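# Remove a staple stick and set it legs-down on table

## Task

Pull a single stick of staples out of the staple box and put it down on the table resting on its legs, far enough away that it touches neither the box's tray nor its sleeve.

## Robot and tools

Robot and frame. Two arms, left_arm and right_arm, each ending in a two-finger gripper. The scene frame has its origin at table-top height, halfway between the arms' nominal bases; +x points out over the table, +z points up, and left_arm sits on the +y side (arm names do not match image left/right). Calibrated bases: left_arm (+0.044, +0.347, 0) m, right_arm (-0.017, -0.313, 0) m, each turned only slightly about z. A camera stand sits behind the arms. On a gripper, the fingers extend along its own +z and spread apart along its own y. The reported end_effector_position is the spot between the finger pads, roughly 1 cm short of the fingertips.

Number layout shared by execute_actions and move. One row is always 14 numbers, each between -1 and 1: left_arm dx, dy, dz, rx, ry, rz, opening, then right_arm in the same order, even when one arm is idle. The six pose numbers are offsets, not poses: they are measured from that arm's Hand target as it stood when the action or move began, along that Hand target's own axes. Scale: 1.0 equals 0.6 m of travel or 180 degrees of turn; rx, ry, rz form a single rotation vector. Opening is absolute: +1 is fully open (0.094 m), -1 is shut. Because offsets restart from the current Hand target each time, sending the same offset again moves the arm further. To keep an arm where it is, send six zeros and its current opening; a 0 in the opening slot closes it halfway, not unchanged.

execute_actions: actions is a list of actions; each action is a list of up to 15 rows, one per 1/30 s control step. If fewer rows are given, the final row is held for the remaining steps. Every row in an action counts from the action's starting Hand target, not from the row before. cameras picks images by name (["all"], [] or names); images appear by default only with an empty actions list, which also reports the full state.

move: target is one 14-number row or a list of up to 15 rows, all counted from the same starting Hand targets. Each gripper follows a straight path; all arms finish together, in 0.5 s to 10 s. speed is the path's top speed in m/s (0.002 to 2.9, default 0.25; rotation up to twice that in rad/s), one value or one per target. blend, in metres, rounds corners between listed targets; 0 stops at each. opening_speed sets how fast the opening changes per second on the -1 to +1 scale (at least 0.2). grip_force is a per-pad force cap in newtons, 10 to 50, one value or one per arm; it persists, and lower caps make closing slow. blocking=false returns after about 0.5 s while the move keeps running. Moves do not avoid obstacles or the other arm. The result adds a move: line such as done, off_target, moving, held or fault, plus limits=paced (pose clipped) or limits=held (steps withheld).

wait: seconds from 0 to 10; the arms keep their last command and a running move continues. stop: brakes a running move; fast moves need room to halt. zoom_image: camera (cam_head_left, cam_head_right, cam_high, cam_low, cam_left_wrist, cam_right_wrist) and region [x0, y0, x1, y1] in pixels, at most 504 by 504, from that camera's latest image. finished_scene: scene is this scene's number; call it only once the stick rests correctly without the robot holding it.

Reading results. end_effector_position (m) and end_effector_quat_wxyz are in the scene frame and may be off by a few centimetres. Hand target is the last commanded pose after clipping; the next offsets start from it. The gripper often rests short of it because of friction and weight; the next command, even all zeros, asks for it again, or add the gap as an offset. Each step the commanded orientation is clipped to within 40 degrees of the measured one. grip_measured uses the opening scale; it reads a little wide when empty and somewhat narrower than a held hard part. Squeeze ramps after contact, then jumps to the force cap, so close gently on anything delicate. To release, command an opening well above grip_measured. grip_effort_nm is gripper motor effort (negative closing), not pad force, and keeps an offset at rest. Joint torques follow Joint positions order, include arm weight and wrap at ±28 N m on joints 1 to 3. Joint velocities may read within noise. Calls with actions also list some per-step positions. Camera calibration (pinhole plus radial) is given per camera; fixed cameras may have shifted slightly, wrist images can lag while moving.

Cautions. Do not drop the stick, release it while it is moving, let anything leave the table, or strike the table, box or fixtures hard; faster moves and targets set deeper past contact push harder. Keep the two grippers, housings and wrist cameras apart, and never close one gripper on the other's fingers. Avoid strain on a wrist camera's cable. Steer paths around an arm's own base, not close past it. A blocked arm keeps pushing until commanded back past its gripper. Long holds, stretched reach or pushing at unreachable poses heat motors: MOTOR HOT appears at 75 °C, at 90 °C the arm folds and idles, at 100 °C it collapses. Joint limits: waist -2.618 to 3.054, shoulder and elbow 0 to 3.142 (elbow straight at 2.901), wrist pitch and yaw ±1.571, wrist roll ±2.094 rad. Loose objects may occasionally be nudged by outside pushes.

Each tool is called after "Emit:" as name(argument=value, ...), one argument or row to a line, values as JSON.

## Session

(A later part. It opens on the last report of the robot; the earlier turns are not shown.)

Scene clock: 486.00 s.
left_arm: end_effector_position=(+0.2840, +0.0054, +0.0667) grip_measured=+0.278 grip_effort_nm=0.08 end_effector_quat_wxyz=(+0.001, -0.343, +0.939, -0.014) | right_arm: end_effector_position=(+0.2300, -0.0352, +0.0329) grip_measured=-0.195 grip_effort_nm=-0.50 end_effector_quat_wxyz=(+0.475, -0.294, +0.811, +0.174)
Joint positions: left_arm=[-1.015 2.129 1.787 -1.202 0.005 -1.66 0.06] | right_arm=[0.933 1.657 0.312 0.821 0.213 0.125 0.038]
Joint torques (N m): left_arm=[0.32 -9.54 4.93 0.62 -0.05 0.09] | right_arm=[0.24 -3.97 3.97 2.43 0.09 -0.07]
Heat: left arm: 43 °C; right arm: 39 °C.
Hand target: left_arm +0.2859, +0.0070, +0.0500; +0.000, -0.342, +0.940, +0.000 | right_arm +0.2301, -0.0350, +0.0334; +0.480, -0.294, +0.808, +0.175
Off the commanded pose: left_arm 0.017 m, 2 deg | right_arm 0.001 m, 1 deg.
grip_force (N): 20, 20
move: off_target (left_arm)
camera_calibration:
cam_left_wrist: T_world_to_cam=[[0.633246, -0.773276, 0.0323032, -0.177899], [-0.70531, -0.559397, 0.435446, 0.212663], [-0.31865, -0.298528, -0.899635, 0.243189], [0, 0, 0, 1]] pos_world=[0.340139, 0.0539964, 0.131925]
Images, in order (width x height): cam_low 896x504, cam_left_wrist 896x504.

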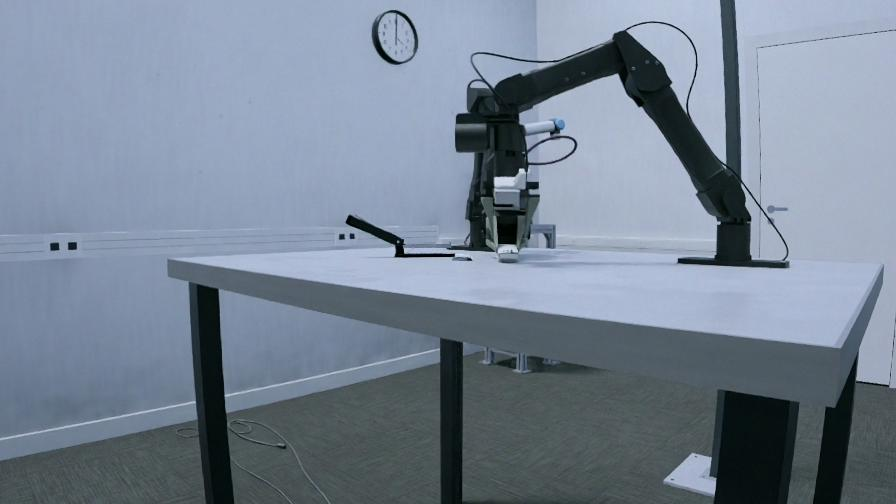

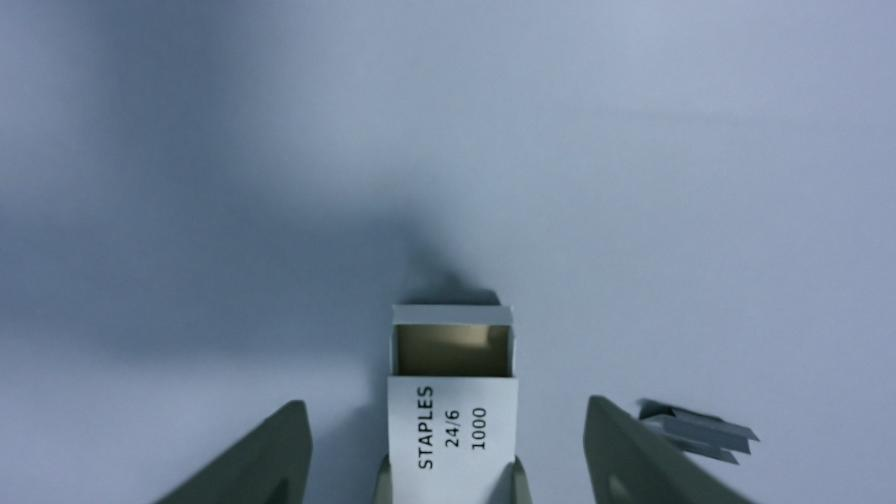

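Emit:
move(
  target=[0,0,0.0433,0,0,0,0.28,0,0,0,0,0,0,-0.33],
  speed=0.1,
  cameras=["cam_left_wrist"],
)

Scene clock: 533.77 s.
left_arm: end_effector_position=(+0.2848, +0.0044, +0.0414) grip_measured=+0.278 grip_effort_nm=0.08 end_effector_quat_wxyz=(+0.001, -0.343, +0.939, -0.015) | right_arm: end_effector_position=(+0.2300, -0.0352, +0.0329) grip_measured=-0.195 grip_effort_nm=-0.50 end_effector_quat_wxyz=(+0.475, -0.294, +0.811, +0.174)
Joint positions: left_arm=[-1.015 2.148 1.716 -1.11 0.005 -1.66 0.06] | right_arm=[0.933 1.657 0.312 0.821 0.213 0.125 0.038]
Joint torques (N m): left_arm=[0.4 -9.47 5.05 0.66 -0.02 0.07] | right_arm=[0.2 -3.95 3.96 2.42 0.07 -0.06]
Heat: left arm: 42 °C; right arm: 39 °C.
Hand target: left_arm +0.2859, +0.0071, +0.0239; +0.000, -0.342, +0.940, +0.001 | right_arm +0.2301, -0.0350, +0.0334; +0.480, -0.294, +0.808, +0.175
Off the commanded pose: left_arm 0.018 m, 2 deg | right_arm 0.001 m, 1 deg.
grip_force (N): 20, 20
move: off_target (left_arm)
camera_calibration:
cam_left_wrist: T_world_to_cam=[[0.633211, -0.773241, 0.0338044, -0.178443], [-0.705698, -0.55886, 0.435507, 0.223754], [-0.31786, -0.299624, -0.89955, 0.220043], [0, 0, 0, 1]] pos_world=[0.340838, 0.0529978, 0.106525]
Images, in order (width x height): cam_left_wrist 896x504.

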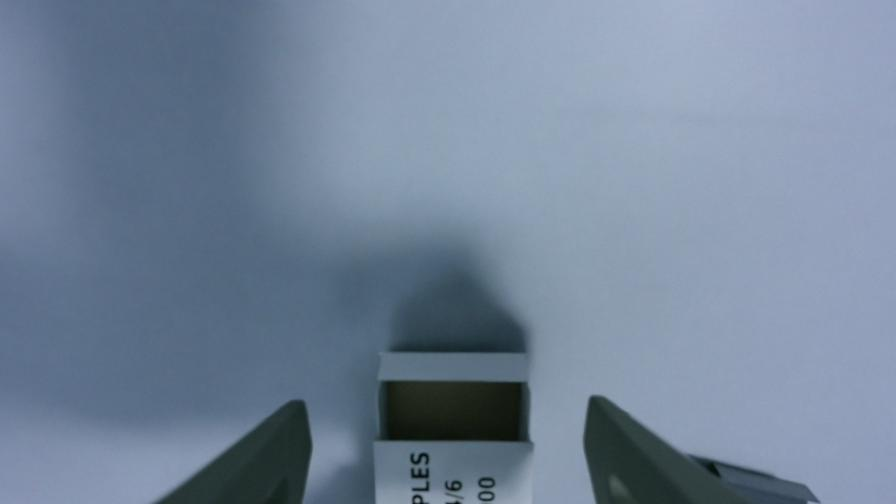

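Emit:
move(
  target=[-0.0117,0,0.0225,0,0,0,0.28,0,0,0,0,0,0,-0.33],
  speed=0.06,
  cameras=["cam_left_wrist"],
)

Emit:
zoom_image(
  camera="cam_left_wrist",
  region=[270, 300, 630, 504],
)

Scene clock: 550.53 s.
left_arm: end_effector_position=(+0.2904, +0.0075, +0.0293) grip_measured=+0.278 grip_effort_nm=0.08 end_effector_quat_wxyz=(+0.002, -0.343, +0.939, -0.017) | right_arm: end_effector_position=(+0.2300, -0.0352, +0.0329) grip_measured=-0.195 grip_effort_nm=-0.50 end_effector_quat_wxyz=(+0.475, -0.294, +0.811, +0.174)
Joint positions: left_arm=[-1 2.157 1.682 -1.062 0.005 -1.643 0.06] | right_arm=[0.933 1.657 0.312 0.821 0.213 0.125 0.038]
Joint torques (N m): left_arm=[0.44 -9.55 4.6 0.65 -0.01 0.09] | right_arm=[0.21 -3.96 3.97 2.43 0.07 -0.07]
Heat: left arm: 44 °C; right arm: 40 °C.
Hand target: left_arm +0.2913, +0.0116, +0.0105; +0.000, -0.342, +0.940, +0.001 | right_arm +0.2301, -0.0350, +0.0334; +0.480, -0.294, +0.808, +0.175
Off the commanded pose: left_arm 0.019 m, 2 deg | right_arm 0.001 m, 1 deg.
grip_force (N): 20, 20
move: off_target (left_arm)
camera_calibration:
cam_left_wrist: T_world_to_cam=[[0.632242, -0.77385, 0.0377601, -0.179047], [-0.707488, -0.556786, 0.435259, 0.235176], [-0.315801, -0.301904, -0.899513, 0.211368], [0, 0, 0, 1]] pos_world=[0.346335, 0.0562001, 0.0945269]
Images, in order (width x height): cam_left_wrist 896x504.

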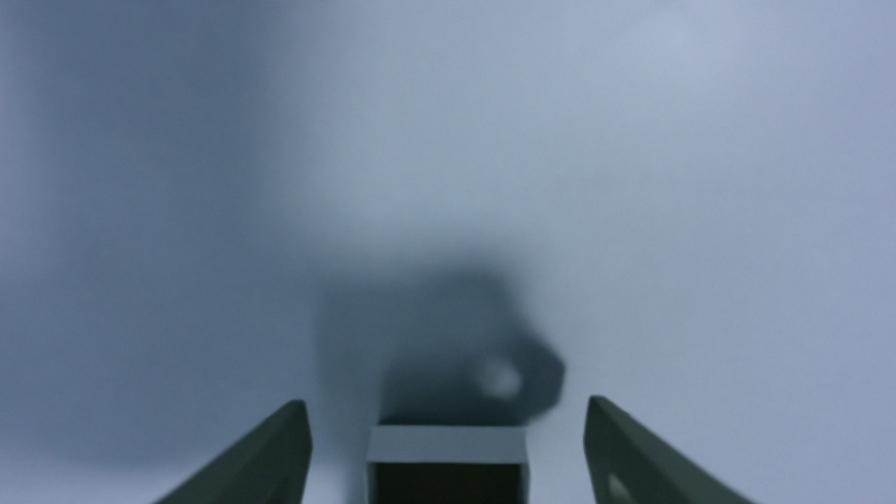

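Scaled by 1.400 from the camera's 896x504 image, which has a finer 1280x720 frame.

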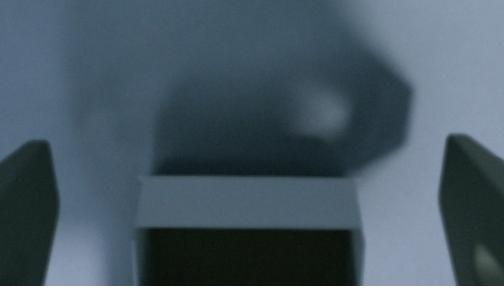

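Emit:
wait(
  seconds=0.1,
  cameras=["cam_right_wrist"],
)

Emit:
zoom_image(
  camera="cam_right_wrist",
  region=[300, 160, 600, 360],
)

Scene clock: 564.87 s.
left_arm: end_effector_position=(+0.2905, +0.0074, +0.0293) grip_measured=+0.278 grip_effort_nm=0.08 end_effector_quat_wxyz=(+0.002, -0.342, +0.939, -0.017) | right_arm: end_effector_position=(+0.2300, -0.0352, +0.0329) grip_measured=-0.195 grip_effort_nm=-0.50 end_effector_quat_wxyz=(+0.475, -0.294, +0.811, +0.174)
Joint positions: left_arm=[-1 2.157 1.682 -1.062 0.005 -1.643 0.06] | right_arm=[0.933 1.657 0.312 0.821 0.213 0.125 0.038]
Joint torques (N m): left_arm=[0.43 -9.29 4.6 0.7 -0.04 0.11] | right_arm=[0.25 -3.95 3.97 2.43 0.09 -0.06]
Heat: left arm: 43 °C; right arm: 40 °C.
Hand target: left_arm +0.2913, +0.0116, +0.0105; +0.000, -0.342, +0.940, +0.000 | right_arm +0.2301, -0.0350, +0.0334; +0.480, -0.294, +0.808, +0.175
Tool commands: left_gripper/opening=+0.28 right_gripper/opening=-0.33
Off the commanded pose: left_arm 0.019 m, 2 deg | right_arm 0.001 m, 1 deg.
grip_force (N): 20, 20
wait: 0.10 s; at rest from the start
camera_calibration:
cam_right_wrist: T_world_to_cam=[[0.630552, -0.776147, -0.000232881, -0.171911], [-0.636365, -0.51682, -0.572658, 0.185227], [0.444346, 0.361239, -0.819794, 0.0280101], [0, 0, 0, 1]] pos_world=[0.213825, -0.0478179, 0.128994]
Images, in order (width x height): cam_right_wrist 896x504.

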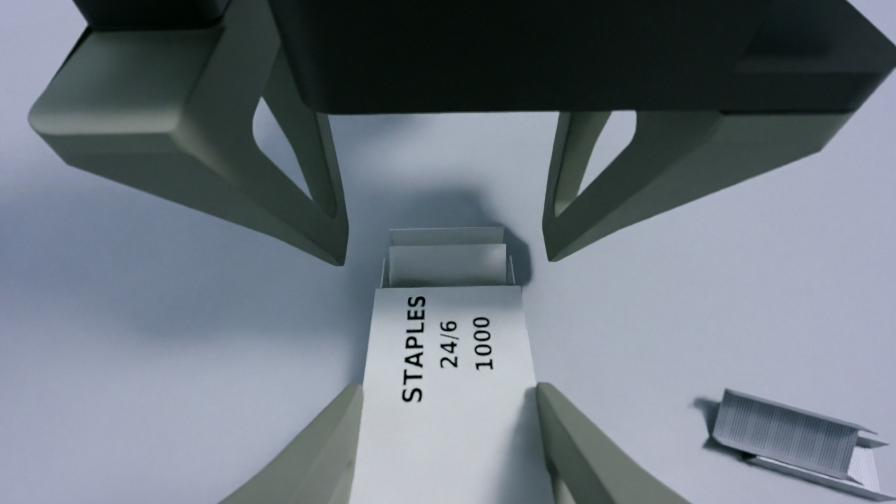

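Scaled by 1.680 from the camera's 896x504 image, which has a finer 1280x720 frame.

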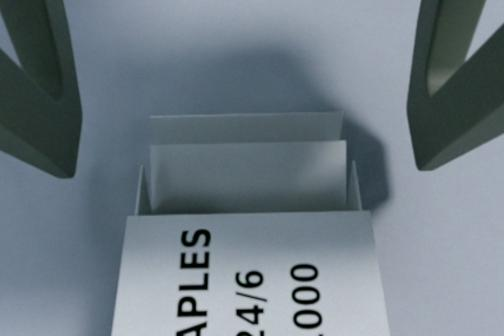

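Emit:
move(
  target=[0.0133,0,0.0083,0,0,0,0.28,0,0,0,0,0,0,-0.33],
  speed=0.05,
  cameras=["cam_left_wrist","cam_right_wrist"],
)

Emit:
zoom_image(
  camera="cam_right_wrist",
  region=[300, 160, 600, 360],
)

Scene clock: 589.17 s.
left_arm: end_effector_position=(+0.2886, +0.0042, +0.0276) grip_measured=+0.278 grip_effort_nm=0.08 end_effector_quat_wxyz=(+0.003, -0.342, +0.939, -0.021) | right_arm: end_effector_position=(+0.2300, -0.0352, +0.0329) grip_measured=-0.195 grip_effort_nm=-0.50 end_effector_quat_wxyz=(+0.475, -0.294, +0.811, +0.174)
Joint positions: left_arm=[-1.008 2.157 1.674 -1.047 0.005 -1.65 0.06] | right_arm=[0.933 1.657 0.312 0.821 0.213 0.125 0.038]
Joint torques (N m): left_arm=[-0.57 -8.77 4.56 0.71 -0.05 -0.04] | right_arm=[0.27 -3.93 3.97 2.42 0.08 -0.07]
Heat: left arm: 41 °C; right arm: 40 °C.
Hand target: left_arm +0.2852, +0.0065, +0.0055; +0.000, -0.342, +0.940, +0.001 | right_arm +0.2301, -0.0350, +0.0334; +0.480, -0.294, +0.808, +0.175
Off the commanded pose: left_arm 0.022 m, 2 deg | right_arm 0.001 m, 1 deg.
grip_force (N): 20, 20
move: off_target (left_arm)
camera_calibration:
cam_left_wrist: T_world_to_cam=[[0.631538, -0.773998, 0.0456758, -0.180356], [-0.70979, -0.553431, 0.435789, 0.233549], [-0.312021, -0.307637, -0.898889, 0.207222], [0, 0, 0, 1]] pos_world=[0.34433, 0.053407, 0.0927293]
cam_right_wrist: T_world_to_cam=[[0.630552, -0.776147, -0.000232881, -0.171911], [-0.636365, -0.51682, -0.572658, 0.185227], [0.444346, 0.361239, -0.819794, 0.0280101], [0, 0, 0, 1]] pos_world=[0.213825, -0.0478179, 0.128994]
Images, in order (width x height): cam_left_wrist 896x504, cam_right_wrist 896x504.

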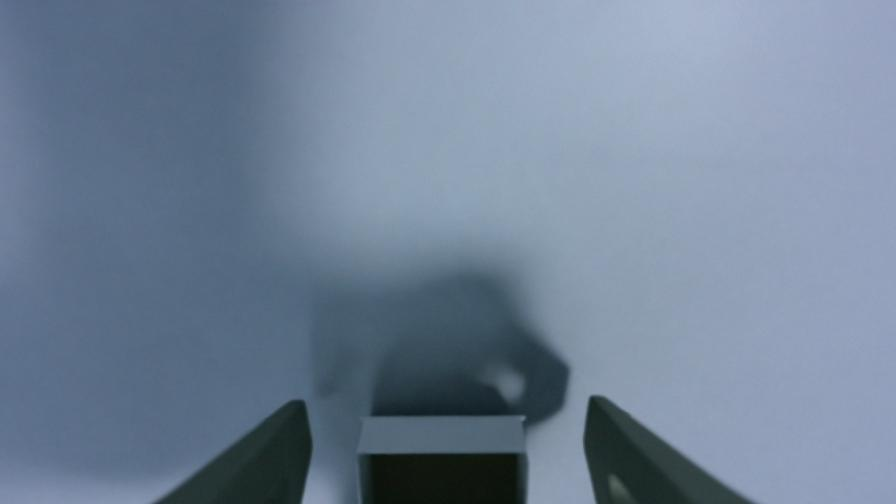

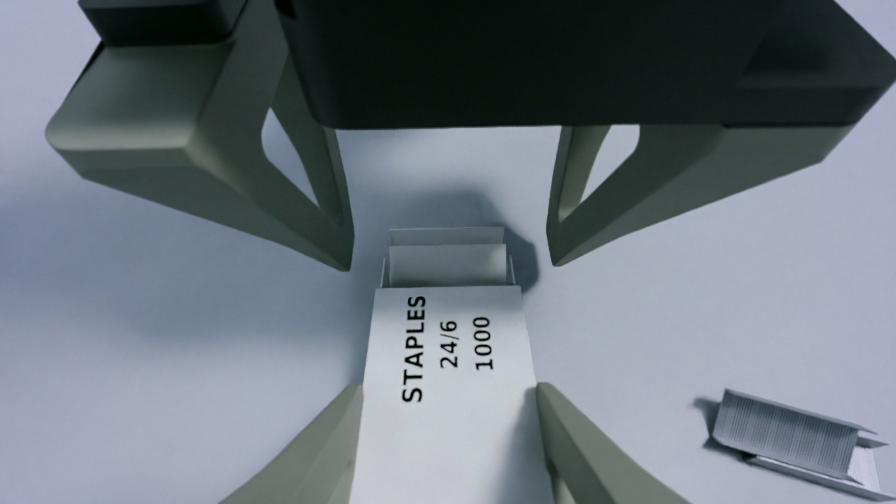

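Scaled by 1.680 from the camera's 896x504 image, which has a finer 1280x720 frame.

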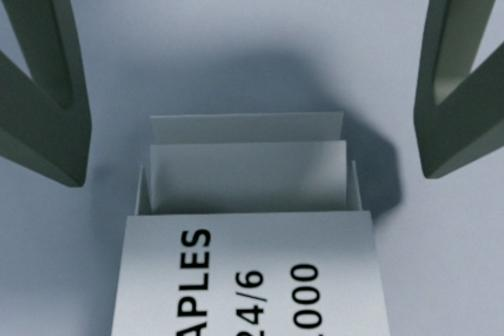

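Emit:
move(
  target=[0.0117,0,0.004,0,0,0,0.28,0,0,0,0,0,0,-0.33],
  speed=0.05,
  cameras=["cam_right_wrist"],
)

Emit:
zoom_image(
  camera="cam_right_wrist",
  region=[300, 160, 600, 360],
)

Scene clock: 593.43 s.
left_arm: end_effector_position=(+0.2831, -0.0003, +0.0226) grip_measured=+0.278 grip_effort_nm=0.08 end_effector_quat_wxyz=(+0.002, -0.341, +0.940, -0.018) | right_arm: end_effector_position=(+0.2300, -0.0352, +0.0329) grip_measured=-0.195 grip_effort_nm=-0.50 end_effector_quat_wxyz=(+0.475, -0.294, +0.811, +0.174)
Joint positions: left_arm=[-1.025 2.17 1.674 -1.04 0.005 -1.665 0.06] | right_arm=[0.933 1.657 0.312 0.821 0.213 0.125 0.038]
Joint torques (N m): left_arm=[-0.61 -9.36 4.64 0.64 -0.02 -0.08] | right_arm=[0.25 -3.92 3.99 2.43 0.08 -0.07]
Heat: left arm: 41 °C; right arm: 40 °C.
Hand target: left_arm +0.2798, +0.0020, +0.0030; +0.000, -0.342, +0.940, +0.001 | right_arm +0.2301, -0.0350, +0.0334; +0.480, -0.294, +0.808, +0.175
Off the commanded pose: left_arm 0.020 m, 2 deg | right_arm 0.001 m, 1 deg.
grip_force (N): 20, 20
move: off_target (left_arm)
camera_calibration:
cam_right_wrist: T_world_to_cam=[[0.630552, -0.776147, -0.000232881, -0.171911], [-0.636365, -0.51682, -0.572658, 0.185227], [0.444346, 0.361239, -0.819794, 0.0280101], [0, 0, 0, 1]] pos_world=[0.213825, -0.0478179, 0.128994]
Images, in order (width x height): cam_right_wrist 896x504.

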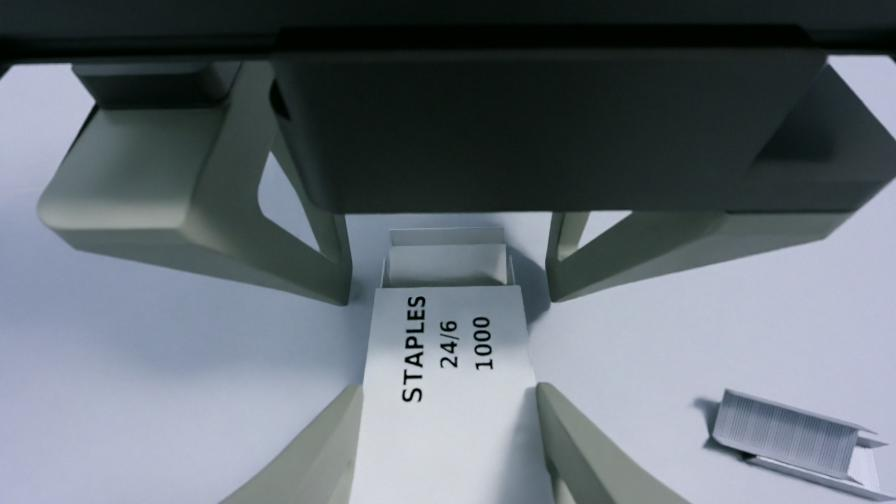

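Scaled by 1.680 from the camera's 896x504 image, which has a finer 1280x720 frame.

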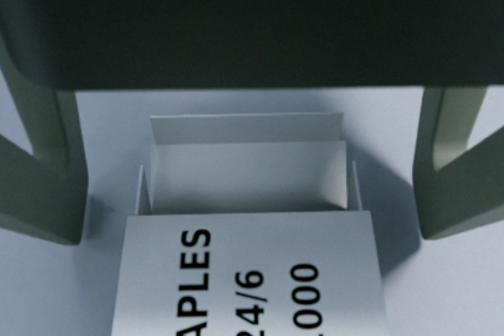

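Emit:
move(
  target=[-0.0117,0,-0.002,0,0,0,0.28,0,0,0,0,0,0,-0.33],
  speed=0.05,
  cameras=["cam_right_wrist","cam_left_wrist"],
)

Emit:
zoom_image(
  camera="cam_right_wrist",
  region=[300, 160, 600, 360],
)

Scene clock: 602.43 s.
left_arm: end_effector_position=(+0.2850, +0.0009, +0.0226) grip_measured=+0.278 grip_effort_nm=0.08 end_effector_quat_wxyz=(+0.002, -0.342, +0.939, -0.018) | right_arm: end_effector_position=(+0.2300, -0.0352, +0.0329) grip_measured=-0.195 grip_effort_nm=-0.50 end_effector_quat_wxyz=(+0.475, -0.294, +0.811, +0.174)
Joint positions: left_arm=[-1.02 2.17 1.674 -1.04 0.005 -1.661 0.06] | right_arm=[0.933 1.657 0.312 0.821 0.213 0.125 0.038]
Joint torques (N m): left_arm=[0.34 -9.76 4.6 0.65 -0.03 0.09] | right_arm=[0.21 -3.92 3.93 2.42 0.08 -0.07]
Heat: left arm: 42 °C; right arm: 41 °C.
Hand target: left_arm +0.2852, +0.0064, +0.0042; +0.000, -0.342, +0.940, +0.001 | right_arm +0.2301, -0.0350, +0.0334; +0.480, -0.294, +0.808, +0.175
Off the commanded pose: left_arm 0.019 m, 2 deg | right_arm 0.001 m, 1 deg.
grip_force (N): 20, 20
move: off_target (left_arm)
camera_calibration:
cam_left_wrist: T_world_to_cam=[[0.63133, -0.774465, 0.0403245, -0.18021], [-0.708565, -0.554914, 0.435896, 0.23097], [-0.315209, -0.303767, -0.899093, 0.201469], [0, 0, 0, 1]] pos_world=[0.340934, 0.049802, 0.0877273]
cam_right_wrist: T_world_to_cam=[[0.630552, -0.776147, -0.000232881, -0.171911], [-0.636365, -0.51682, -0.572658, 0.185227], [0.444346, 0.361239, -0.819794, 0.0280101], [0, 0, 0, 1]] pos_world=[0.213825, -0.0478179, 0.128994]
Images, in order (width x height): cam_left_wrist 896x504, cam_right_wrist 896x504.

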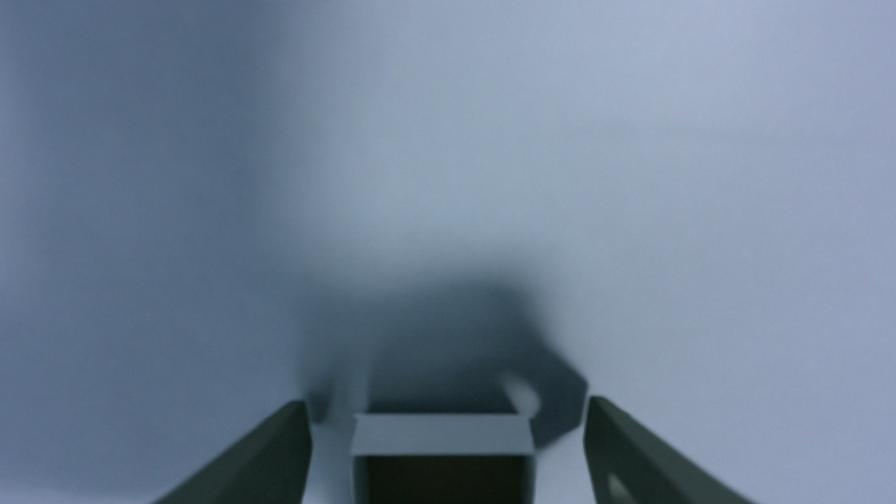

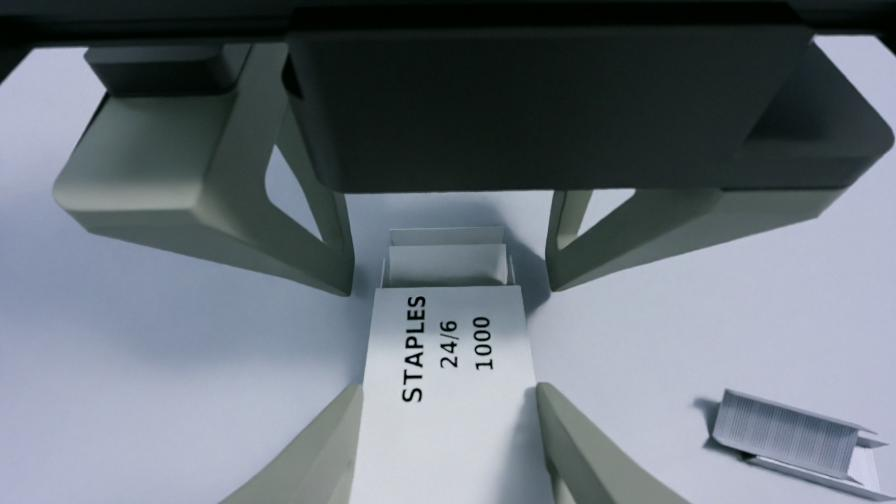

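Scaled by 1.680 from the camera's 896x504 image, which has a finer 1280x720 frame.

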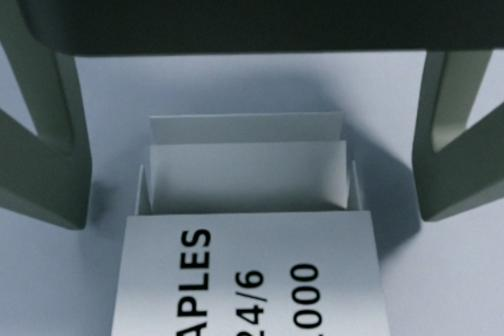

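Emit:
move(
  target=[-0.006,0,0.001,0,0,0,0.28,0,0,0,0,0,0,-0.33],
  speed=0.05,
)

Scene clock: 608.27 s.
left_arm: end_effector_position=(+0.2880, +0.0031, +0.0226) grip_measured=+0.278 grip_effort_nm=0.08 end_effector_quat_wxyz=(+0.002, -0.343, +0.939, -0.018) | right_arm: end_effector_position=(+0.2300, -0.0352, +0.0329) grip_measured=-0.195 grip_effort_nm=-0.50 end_effector_quat_wxyz=(+0.475, -0.294, +0.811, +0.174)
Joint positions: left_arm=[-1.011 2.17 1.674 -1.04 0.005 -1.654 0.06] | right_arm=[0.933 1.657 0.312 0.821 0.213 0.125 0.038]
Joint torques (N m): left_arm=[0.46 -9.59 4.25 0.69 -0.06 0.1] | right_arm=[0.21 -3.9 3.99 2.41 0.09 -0.07]
Heat: left arm: 43 °C; right arm: 41 °C.
Hand target: left_arm +0.2880, +0.0088, +0.0036; +0.000, -0.342, +0.940, +0.001 | right_arm +0.2301, -0.0350, +0.0334; +0.480, -0.294, +0.808, +0.175
Off the commanded pose: left_arm 0.020 m, 2 deg | right_arm 0.001 m, 1 deg.
grip_force (N): 20, 20
move: off_target (left_arm)

Emit:
move(
  target=[0,0,0,0,0,0,-0.33,0,0,0,0,0,0,-0.33],
  grip_force=[35, 12],
  opening_speed=0.4,
  cameras=["cam_right_wrist","cam_left_wrist"],
)

Emit:
zoom_image(
  camera="cam_right_wrist",
  region=[300, 160, 600, 360],
)

Scene clock: 617.07 s.
left_arm: end_effector_position=(+0.2874, +0.0040, +0.0216) grip_measured=-0.238 grip_effort_nm=-0.76 end_effector_quat_wxyz=(+0.002, -0.342, +0.940, -0.016) | right_arm: end_effector_position=(+0.2300, -0.0352, +0.0330) grip_measured=-0.195 grip_effort_nm=-0.36 end_effector_quat_wxyz=(+0.475, -0.294, +0.811, +0.174)
Joint positions: left_arm=[-1.011 2.17 1.671 -1.039 0.005 -1.652 0.036] | right_arm=[0.933 1.657 0.312 0.821 0.213 0.125 0.038]
Joint torques (N m): left_arm=[0.46 -9.62 4.49 0.66 -0.03 0.07] | right_arm=[0.27 -3.96 3.95 2.43 0.07 -0.06]
Heat: left arm: 43 °C; right arm: 41 °C.
Hand target: left_arm +0.2880, +0.0089, +0.0036; +0.000, -0.342, +0.940, +0.001 | right_arm +0.2301, -0.0349, +0.0334; +0.480, -0.294, +0.808, +0.175
Off the commanded pose: left_arm 0.019 m, 2 deg | right_arm 0.000 m, 1 deg.
grip_force (N): 35, 12
move: off_target (left_arm)
camera_calibration:
cam_left_wrist: T_world_to_cam=[[0.631104, -0.774819, 0.03692, -0.179196], [-0.708019, -0.555945, 0.43547, 0.234591], [-0.316885, -0.300967, -0.899446, 0.202756], [0, 0, 0, 1]] pos_world=[0.343436, 0.0525983, 0.0868264]
cam_right_wrist: T_world_to_cam=[[0.63059, -0.776116, -0.000329037, -0.171906], [-0.636198, -0.516665, -0.572983, 0.185297], [0.444531, 0.361527, -0.819567, 0.0280373], [0, 0, 0, 1]] pos_world=[0.213824, -0.0478185, 0.129094]
Images, in order (width x height): cam_left_wrist 896x504, cam_right_wrist 896x504.

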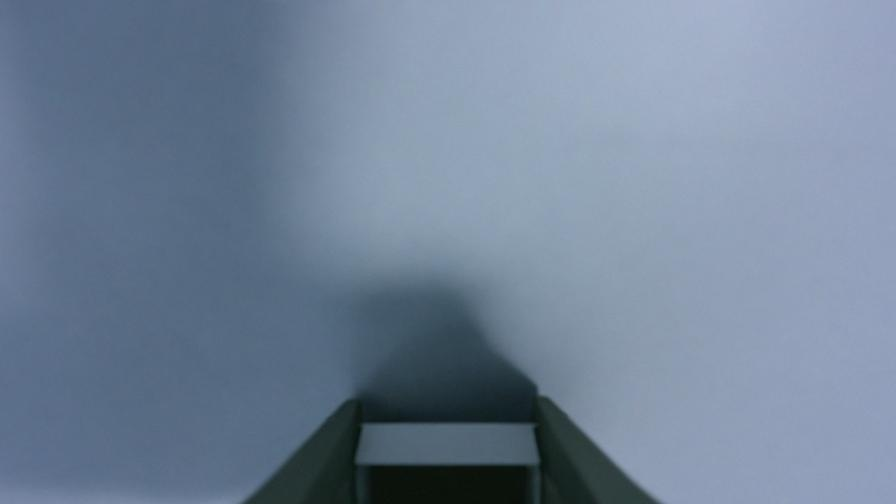

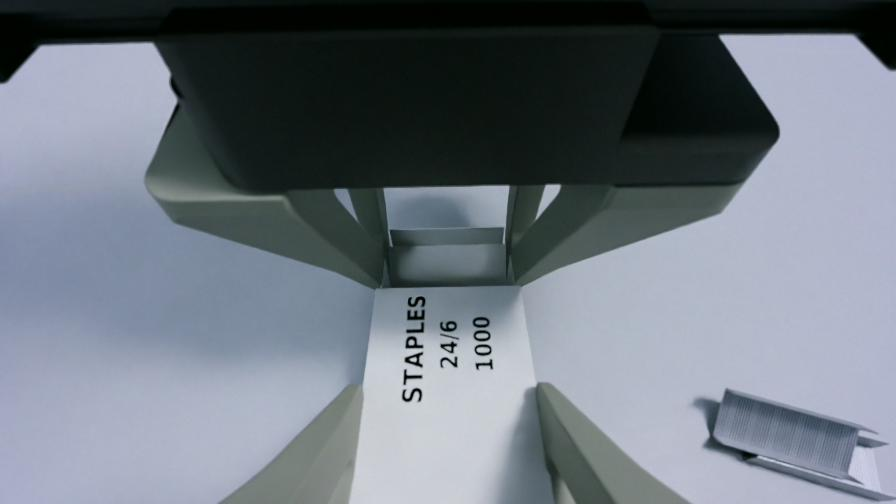

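Scaled by 1.680 from the camera's 896x504 image, which has a finer 1280x720 frame.

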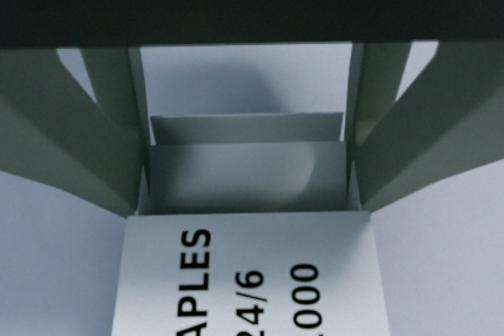

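Emit:
move(
  target=[-0.04,0,0,0,0,0,-0.33,0,0,0,0,0,0,-0.33],
  speed=0.04,
  cameras=["cam_right_wrist"],
)

Scene clock: 621.13 s.
left_arm: end_effector_position=(+0.2906, +0.0051, +0.0212) grip_measured=-0.239 grip_effort_nm=-0.76 end_effector_quat_wxyz=(-0.026, -0.336, +0.941, -0.027) | right_arm: end_effector_position=(+0.2309, -0.0339, +0.0349) grip_measured=-0.195 grip_effort_nm=-0.35 end_effector_quat_wxyz=(+0.479, -0.293, +0.809, +0.177)
Joint positions: left_arm=[-0.977 2.17 1.667 -1.032 0.066 -1.607 0.036] | right_arm=[0.933 1.661 0.312 0.837 0.213 0.125 0.038]
Joint torques (N m): left_arm=[2.73 -10.02 4.34 0.56 -0.66 0.21] | right_arm=[0.24 -4.25 3.96 2.25 0.08 -0.06]
Heat: left arm: 43 °C; right arm: 41 °C.
Hand target: left_arm +0.3063, +0.0242, +0.0036; +0.000, -0.342, +0.940, +0.001 | right_arm +0.2301, -0.0350, +0.0334; +0.480, -0.294, +0.808, +0.175
Off the commanded pose: left_arm 0.030 m, 4 deg | right_arm 0.002 m, 0 deg.
grip_force (N): 35, 12
move: off_target (left_arm)
camera_calibration:
cam_right_wrist: T_world_to_cam=[[0.63059, -0.776109, -0.00331308, -0.171476], [-0.632328, -0.511283, -0.582023, 0.187211], [0.450019, 0.369113, -0.813166, 0.0275466], [0, 0, 0, 1]] pos_world=[0.214113, -0.0475342, 0.130793]
Images, in order (width x height): cam_right_wrist 896x504.

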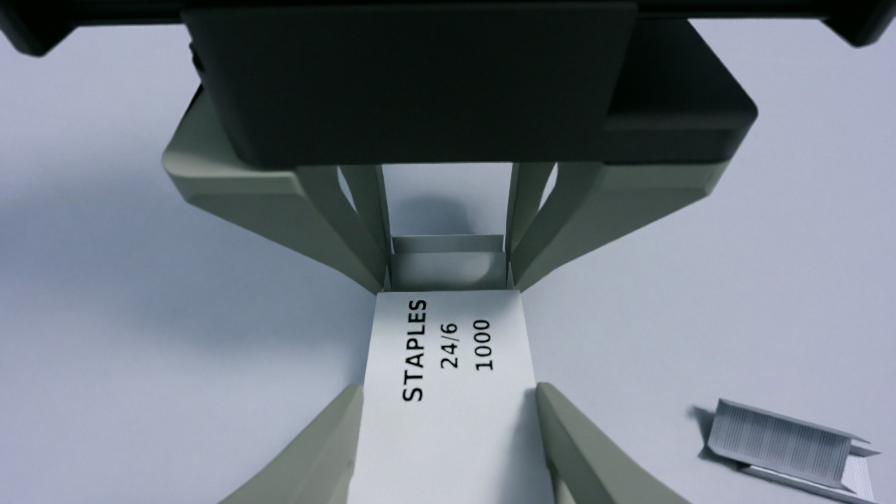

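Emit:
move(
  target=[0.012,0,0,0,0,0,-0.33,0,0,0,0,0,0,-0.188],
  speed=0.04,
  opening_speed=0.2,
)

Emit:
move(
  target=[-0.03,0,0,0,0,0,-0.33,0,0,0,0,0,0,-0.188],
  speed=0.04,
  cameras=["cam_right_wrist"],
)

Scene clock: 633.90 s.
left_arm: end_effector_position=(+0.2911, +0.0053, +0.0212) grip_measured=-0.239 grip_effort_nm=-0.76 end_effector_quat_wxyz=(-0.024, -0.336, +0.941, -0.027) | right_arm: end_effector_position=(+0.2310, -0.0339, +0.0351) grip_measured=-0.188 grip_effort_nm=-0.04 end_effector_quat_wxyz=(+0.479, -0.293, +0.808, +0.177)
Joint positions: left_arm=[-0.977 2.17 1.667 -1.031 0.063 -1.607 0.036] | right_arm=[0.933 1.661 0.312 0.837 0.213 0.125 0.038]
Joint torques (N m): left_arm=[1.25 -10.03 4.4 0.6 -0.66 -0.01] | right_arm=[0.23 -4.26 3.92 2.25 0.07 -0.05]
Heat: left arm: 44 °C; right arm: 40 °C.
Hand target: left_arm +0.3009, +0.0196, +0.0036; +0.000, -0.342, +0.940, +0.001 | right_arm +0.2301, -0.0349, +0.0334; +0.480, -0.294, +0.808, +0.175
Off the commanded pose: left_arm 0.025 m, 4 deg | right_arm 0.002 m, 0 deg.
grip_force (N): 35, 12
move: off_target (left_arm)

Scene clock: 634.83 s.
left_arm: end_effector_position=(+0.3030, +0.0143, +0.0212) grip_measured=-0.239 grip_effort_nm=-0.76 end_effector_quat_wxyz=(-0.023, -0.335, +0.942, -0.028) | right_arm: end_effector_position=(+0.2320, -0.0334, +0.0370) grip_measured=-0.188 grip_effort_nm=-0.04 end_effector_quat_wxyz=(+0.483, -0.291, +0.807, +0.178)
Joint positions: left_arm=[-0.942 2.17 1.667 -1.031 0.063 -1.57 0.036] | right_arm=[0.933 1.661 0.312 0.846 0.216 0.124 0.038]
Joint torques (N m): left_arm=[1.94 -10.09 4.36 0.59 -0.67 0.09] | right_arm=[0.23 -4.21 3.9 2.16 0.07 -0.07]
Heat: left arm: 44 °C; right arm: 40 °C.
Hand target: left_arm +0.3146, +0.0312, +0.0036; +0.000, -0.342, +0.940, +0.001 | right_arm +0.2301, -0.0350, +0.0334; +0.480, -0.294, +0.808, +0.175
Off the commanded pose: left_arm 0.027 m, 4 deg | right_arm 0.004 m, 1 deg.
grip_force (N): 35, 12
move: off_target (left_arm)
camera_calibration:
cam_right_wrist: T_world_to_cam=[[0.628677, -0.777656, -0.00401001, -0.17123], [-0.629506, -0.505868, -0.589762, 0.189172], [0.456604, 0.373294, -0.807567, 0.0270075], [0, 0, 0, 1]] pos_world=[0.214402, -0.0475438, 0.13269]
Images, in order (width x height): cam_right_wrist 896x504.

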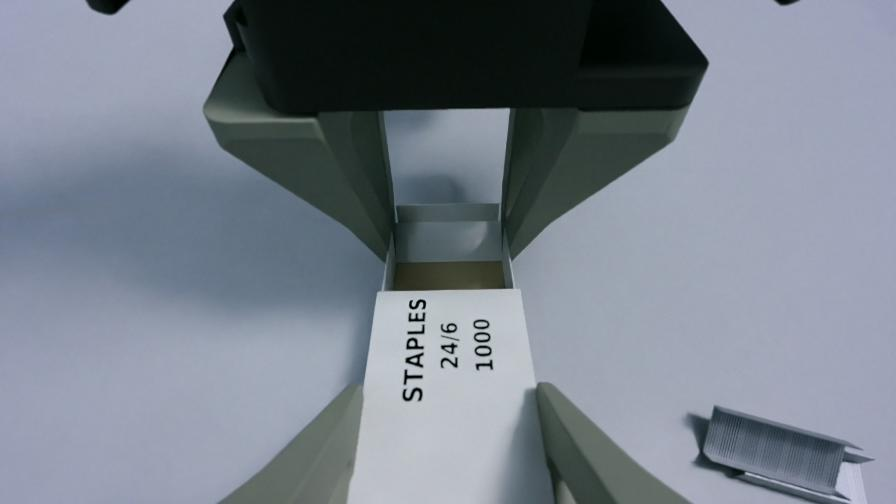

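Emit:
move(
  target=[-0.035,0,0,0,0,0,-0.33,0,0,0,0,0,0,-0.188],
  speed=0.04,
  cameras=["cam_right_wrist"],
)

Scene clock: 639.70 s.
left_arm: end_effector_position=(+0.3182, +0.0267, +0.0212) grip_measured=-0.239 grip_effort_nm=-0.76 end_effector_quat_wxyz=(-0.022, -0.334, +0.942, -0.029) | right_arm: end_effector_position=(+0.2331, -0.0325, +0.0397) grip_measured=-0.188 grip_effort_nm=-0.04 end_effector_quat_wxyz=(+0.488, -0.289, +0.804, +0.180)
Joint positions: left_arm=[-0.895 2.17 1.667 -1.031 0.063 -1.521 0.036] | right_arm=[0.933 1.661 0.312 0.858 0.219 0.124 0.038]
Joint torques (N m): left_arm=[1.91 -9.89 4.68 0.55 -0.68 0.14] | right_arm=[0.25 -4.22 3.95 2.02 0.03 -0.04]
Heat: left arm: 44 °C; right arm: 40 °C.
Hand target: left_arm +0.3308, +0.0448, +0.0036; +0.000, -0.342, +0.940, +0.001 | right_arm +0.2301, -0.0349, +0.0335; +0.480, -0.294, +0.808, +0.175
Off the commanded pose: left_arm 0.028 m, 4 deg | right_arm 0.007 m, 1 deg.
grip_force (N): 35, 12
move: off_target (left_arm)
camera_calibration:
cam_right_wrist: T_world_to_cam=[[0.627465, -0.778625, -0.00551235, -0.170916], [-0.625293, -0.499657, -0.59946, 0.19151], [0.464, 0.379587, -0.800386, 0.0265211], [0, 0, 0, 1]] pos_world=[0.214688, -0.0474576, 0.135087]
Images, in order (width x height): cam_right_wrist 896x504.

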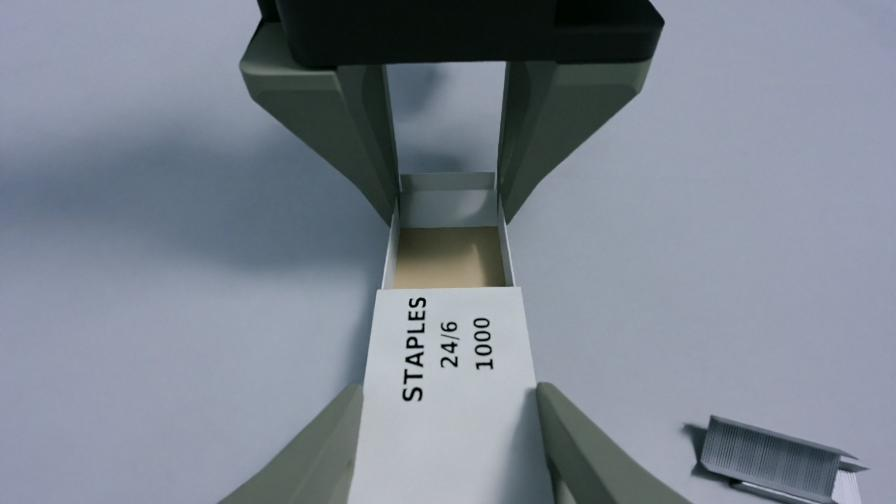

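Emit:
move(
  target=[-0.012,0,0,0,0,0,-0.33,0,0,0,0,0,0,-0.188],
  speed=0.04,
)

Emit:
move(
  target=[0.02,0,0,0,0,0,-0.33,0,0,0,0,0,0,-0.188],
  speed=0.04,
)

Emit:
move(
  target=[0,0,0,0,0,0,0.1,0,0,0,0,0,0,-0.188],
  opening_speed=0.5,
  cameras=["cam_right_wrist","cam_left_wrist"],
)

Scene clock: 651.27 s.
left_arm: end_effector_position=(+0.3230, +0.0308, +0.0212) grip_measured=-0.239 grip_effort_nm=-0.76 end_effector_quat_wxyz=(-0.022, -0.333, +0.942, -0.029) | right_arm: end_effector_position=(+0.2333, -0.0322, +0.0404) grip_measured=-0.188 grip_effort_nm=-0.05 end_effector_quat_wxyz=(+0.489, -0.288, +0.803, +0.180)
Joint positions: left_arm=[-0.88 2.17 1.667 -1.031 0.063 -1.505 0.036] | right_arm=[0.933 1.661 0.312 0.861 0.219 0.123 0.038]
Joint torques (N m): left_arm=[2.36 -9.94 4.93 0.56 -0.65 0.13] | right_arm=[0.23 -4.29 3.92 2 0.02 -0.05]
Heat: left arm: 44 °C; right arm: 40 °C.
Hand target: left_arm +0.3363, +0.0494, +0.0036; +0.000, -0.342, +0.940, +0.001 | right_arm +0.2301, -0.0349, +0.0334; +0.480, -0.294, +0.808, +0.175
Off the commanded pose: left_arm 0.029 m, 4 deg | right_arm 0.008 m, 1 deg.
grip_force (N): 35, 12
move: off_target (left_arm)

Scene clock: 652.07 s.
left_arm: end_effector_position=(+0.3224, +0.0303, +0.0211) grip_measured=-0.239 grip_effort_nm=-0.76 end_effector_quat_wxyz=(-0.018, -0.336, +0.941, -0.028) | right_arm: end_effector_position=(+0.2333, -0.0322, +0.0404) grip_measured=-0.188 grip_effort_nm=-0.05 end_effector_quat_wxyz=(+0.489, -0.288, +0.803, +0.180)
Joint positions: left_arm=[-0.886 2.17 1.667 -1.031 0.055 -1.516 0.036] | right_arm=[0.933 1.661 0.312 0.861 0.219 0.123 0.038]
Joint torques (N m): left_arm=[0.39 -9.91 4.63 0.61 -0.62 -0.08] | right_arm=[0.2 -4.25 3.89 2 0.02 -0.03]
Heat: left arm: 44 °C; right arm: 40 °C.
Hand target: left_arm +0.3271, +0.0416, +0.0036; +0.000, -0.342, +0.940, +0.001 | right_arm +0.2301, -0.0349, +0.0334; +0.480, -0.294, +0.808, +0.175
Off the commanded pose: left_arm 0.021 m, 4 deg | right_arm 0.008 m, 1 deg.
grip_force (N): 35, 12
move: off_target (left_arm)

Scene clock: 653.13 s.
left_arm: end_effector_position=(+0.3276, +0.0351, +0.0209) grip_measured=+0.098 grip_effort_nm=0.08 end_effector_quat_wxyz=(+0.000, -0.338, +0.941, -0.020) | right_arm: end_effector_position=(+0.2328, -0.0329, +0.0396) grip_measured=-0.188 grip_effort_nm=-0.05 end_effector_quat_wxyz=(+0.488, -0.289, +0.804, +0.180)
Joint positions: left_arm=[-0.886 2.17 1.667 -1.031 0.015 -1.518 0.052] | right_arm=[0.933 1.661 0.31 0.861 0.219 0.123 0.038]
Joint torques (N m): left_arm=[0.27 -9.83 4.44 0.62 -0.14 -0.05] | right_arm=[0.21 -4.25 4.11 2 0.03 -0.04]
Heat: left arm: 44 °C; right arm: 40 °C.
Hand target: left_arm +0.3271, +0.0417, +0.0036; +0.000, -0.342, +0.940, +0.001 | right_arm +0.2301, -0.0350, +0.0334; +0.480, -0.294, +0.808, +0.175
Off the commanded pose: left_arm 0.018 m, 2 deg | right_arm 0.007 m, 1 deg.
grip_force (N): 35, 12
move: off_target (left_arm)
camera_calibration:
cam_left_wrist: T_world_to_cam=[[0.624087, -0.780179, 0.0428534, -0.178026], [-0.712843, -0.54605, 0.440096, 0.281906], [-0.319953, -0.305206, -0.896928, 0.225281], [0, 0, 0, 1]] pos_world=[0.384139, 0.0837996, 0.0856245]
cam_right_wrist: T_world_to_cam=[[0.627575, -0.778538, -0.00540667, -0.171073], [-0.624833, -0.499507, -0.600064, 0.191051], [0.464471, 0.379963, -0.799934, 0.0265886], [0, 0, 0, 1]] pos_world=[0.214387, -0.0478584, 0.134987]
Images, in order (width x height): cam_left_wrist 896x504, cam_right_wrist 896x504.

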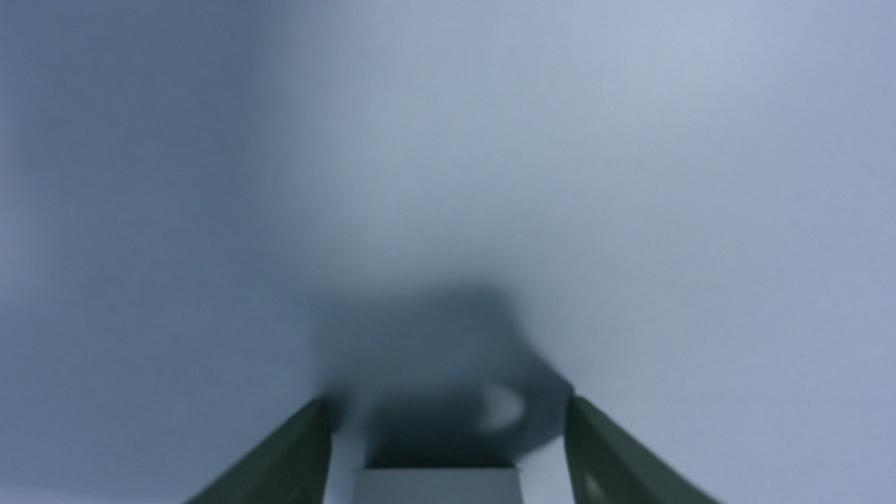

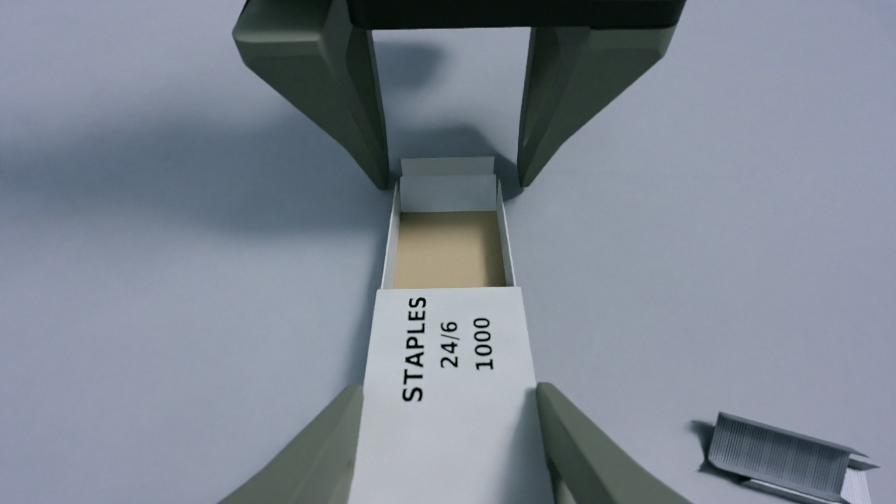

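Emit:
move(
  target=[
    [0,0,-0.17,0,0,0,0.1,0,0,0,0,0,0,-0.188],
    [0.042,0.2995,-0.2657,0,0,0.528,-0.3,0,0,0,0,0,0,0.1],
  ],
  blend=[0.04,0],
  speed=0.25,
  cameras=["cam_right_wrist"],
)

Scene clock: 682.00 s.
left_arm: end_effector_position=(+0.1986, +0.1555, +0.1603) grip_measured=-0.298 grip_effort_nm=-0.10 end_effector_quat_wxyz=(+0.002, +0.457, +0.890, -0.004) | right_arm: end_effector_position=(+0.2328, -0.0329, +0.0396) grip_measured=+0.097 grip_effort_nm=0.13 end_effector_quat_wxyz=(+0.488, -0.289, +0.804, +0.180)
Joint positions: left_arm=[-0.949 1.473 1.35 -1.442 0.005 0.056 0.033] | right_arm=[0.933 1.661 0.31 0.861 0.219 0.123 0.052]
Joint torques (N m): left_arm=[-0.4 -7.91 4.62 0.17 -0.07 0.11] | right_arm=[0.23 -4.25 4.07 2.01 0.04 -0.05]
Heat: left arm: 45 °C; right arm: 39 °C.
Hand target: left_arm +0.1922, +0.1629, +0.1632; +0.000, +0.462, +0.887, +0.000 | right_arm +0.2301, -0.0350, +0.0334; +0.480, -0.294, +0.808, +0.175
Off the commanded pose: left_arm 0.010 m, 1 deg | right_arm 0.007 m, 1 deg.
grip_force (N): 35, 12
move: done
camera_calibration:
cam_right_wrist: T_world_to_cam=[[0.627575, -0.778538, -0.00540667, -0.171073], [-0.624833, -0.499507, -0.600064, 0.191051], [0.464471, 0.379963, -0.799934, 0.0265886], [0, 0, 0, 1]] pos_world=[0.214387, -0.0478584, 0.134987]
Images, in order (width x height): cam_right_wrist 896x504.

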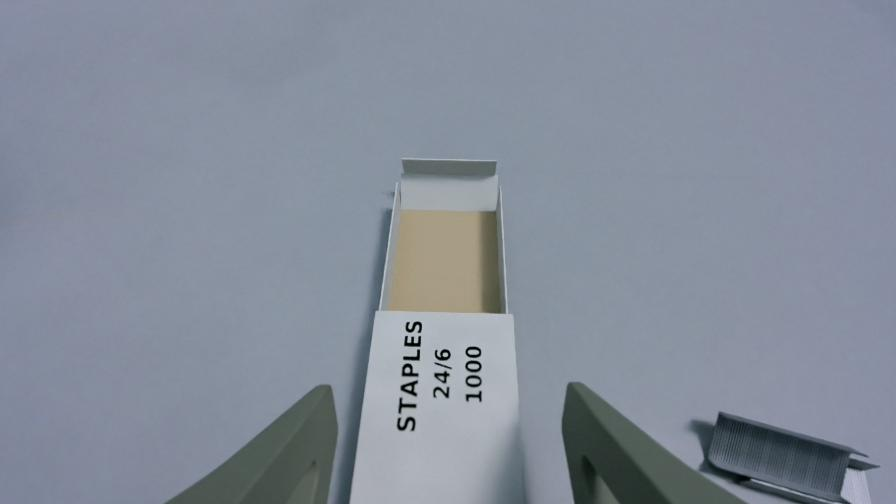

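Emit:
move(
  target=[
    [0,0,0,0,0,0,-0.3,-0.1205,-0.002,-0.0925,0,0,0,0.1],
    [0,0,0,0,0,0,-0.3,-0.1643,-0.1523,-0.0703,-0.2029,0.2982,-0.3417,0.1],
  ],
  blend=[0.03,0],
  speed=0.25,
  grip_force=[20, 20],
  cameras=["cam_right_wrist","cam_low","cam_high"],
)

Scene clock: 707.00 s.
left_arm: end_effector_position=(+0.1986, +0.1555, +0.1603) grip_measured=-0.298 grip_effort_nm=-0.10 end_effector_quat_wxyz=(+0.002, +0.457, +0.890, -0.004) | right_arm: end_effector_position=(+0.2955, -0.1008, +0.1361) grip_measured=+0.097 grip_effort_nm=0.13 end_effector_quat_wxyz=(+0.000, +0.808, -0.590, -0.002)
Joint positions: left_arm=[-0.949 1.473 1.35 -1.442 0.005 0.056 0.033] | right_arm=[0.581 1.989 1.855 -1.438 -0.005 -1.289 0.052]
Joint torques (N m): left_arm=[-0.51 -7.98 4.64 0.22 -0.06 0.09] | right_arm=[0.59 -8.51 8.47 0.32 0.03 -0.11]
Heat: left arm: 42 °C; right arm: 38 °C.
Hand target: left_arm +0.1922, +0.1629, +0.1632; +0.000, +0.462, +0.887, +0.000 | right_arm +0.2967, -0.0984, +0.1401; +0.000, +0.812, -0.584, +0.000
Off the commanded pose: left_arm 0.010 m, 1 deg | right_arm 0.005 m, 1 deg.
grip_force (N): 20, 20
move: done
camera_calibration:
cam_right_wrist: T_world_to_cam=[[0.954098, 0.299244, 0.0122511, -0.253115], [0.264933, -0.862364, 0.431438, -0.185738], [0.13967, -0.408389, -0.902059, 0.13084], [0, 0, 0, 1]] pos_world=[0.272431, -0.0309976, 0.201261]
Images, in order (width x height): cam_high 896x504, cam_low 896x504, cam_right_wrist 896x504.

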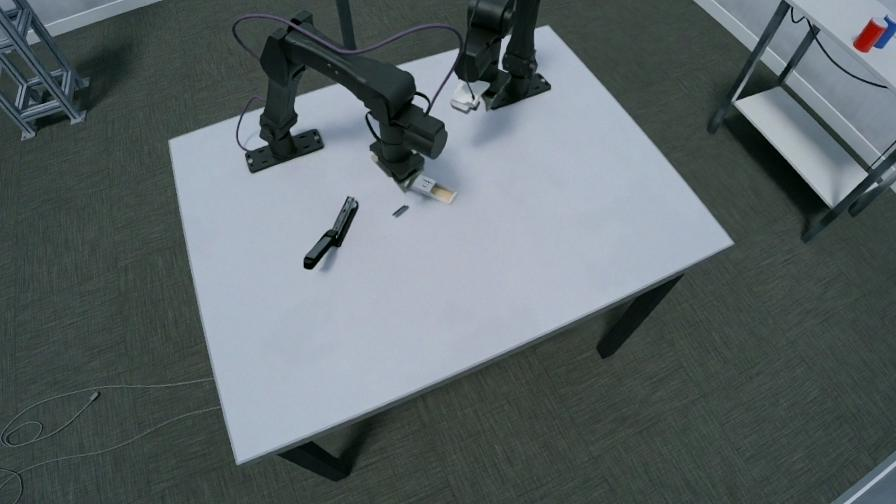

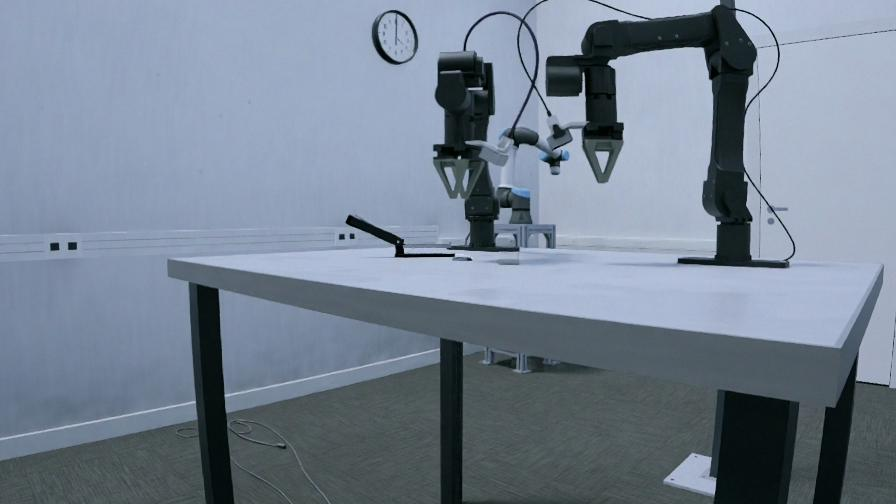

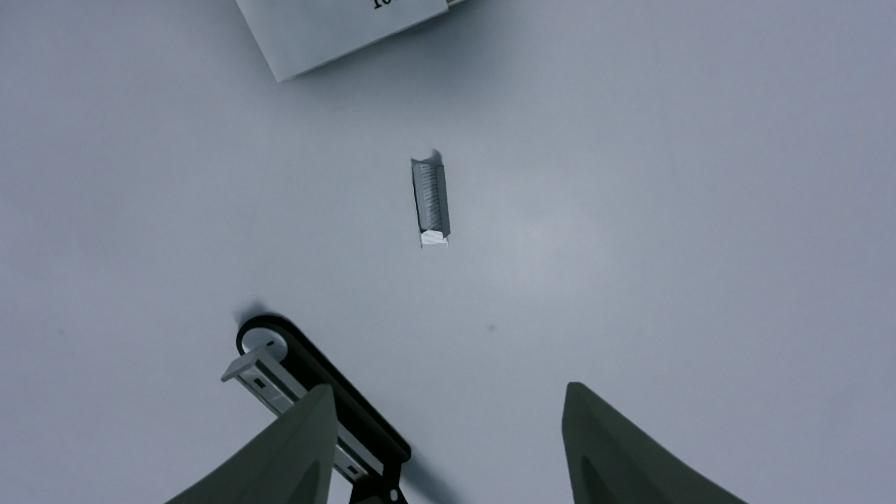

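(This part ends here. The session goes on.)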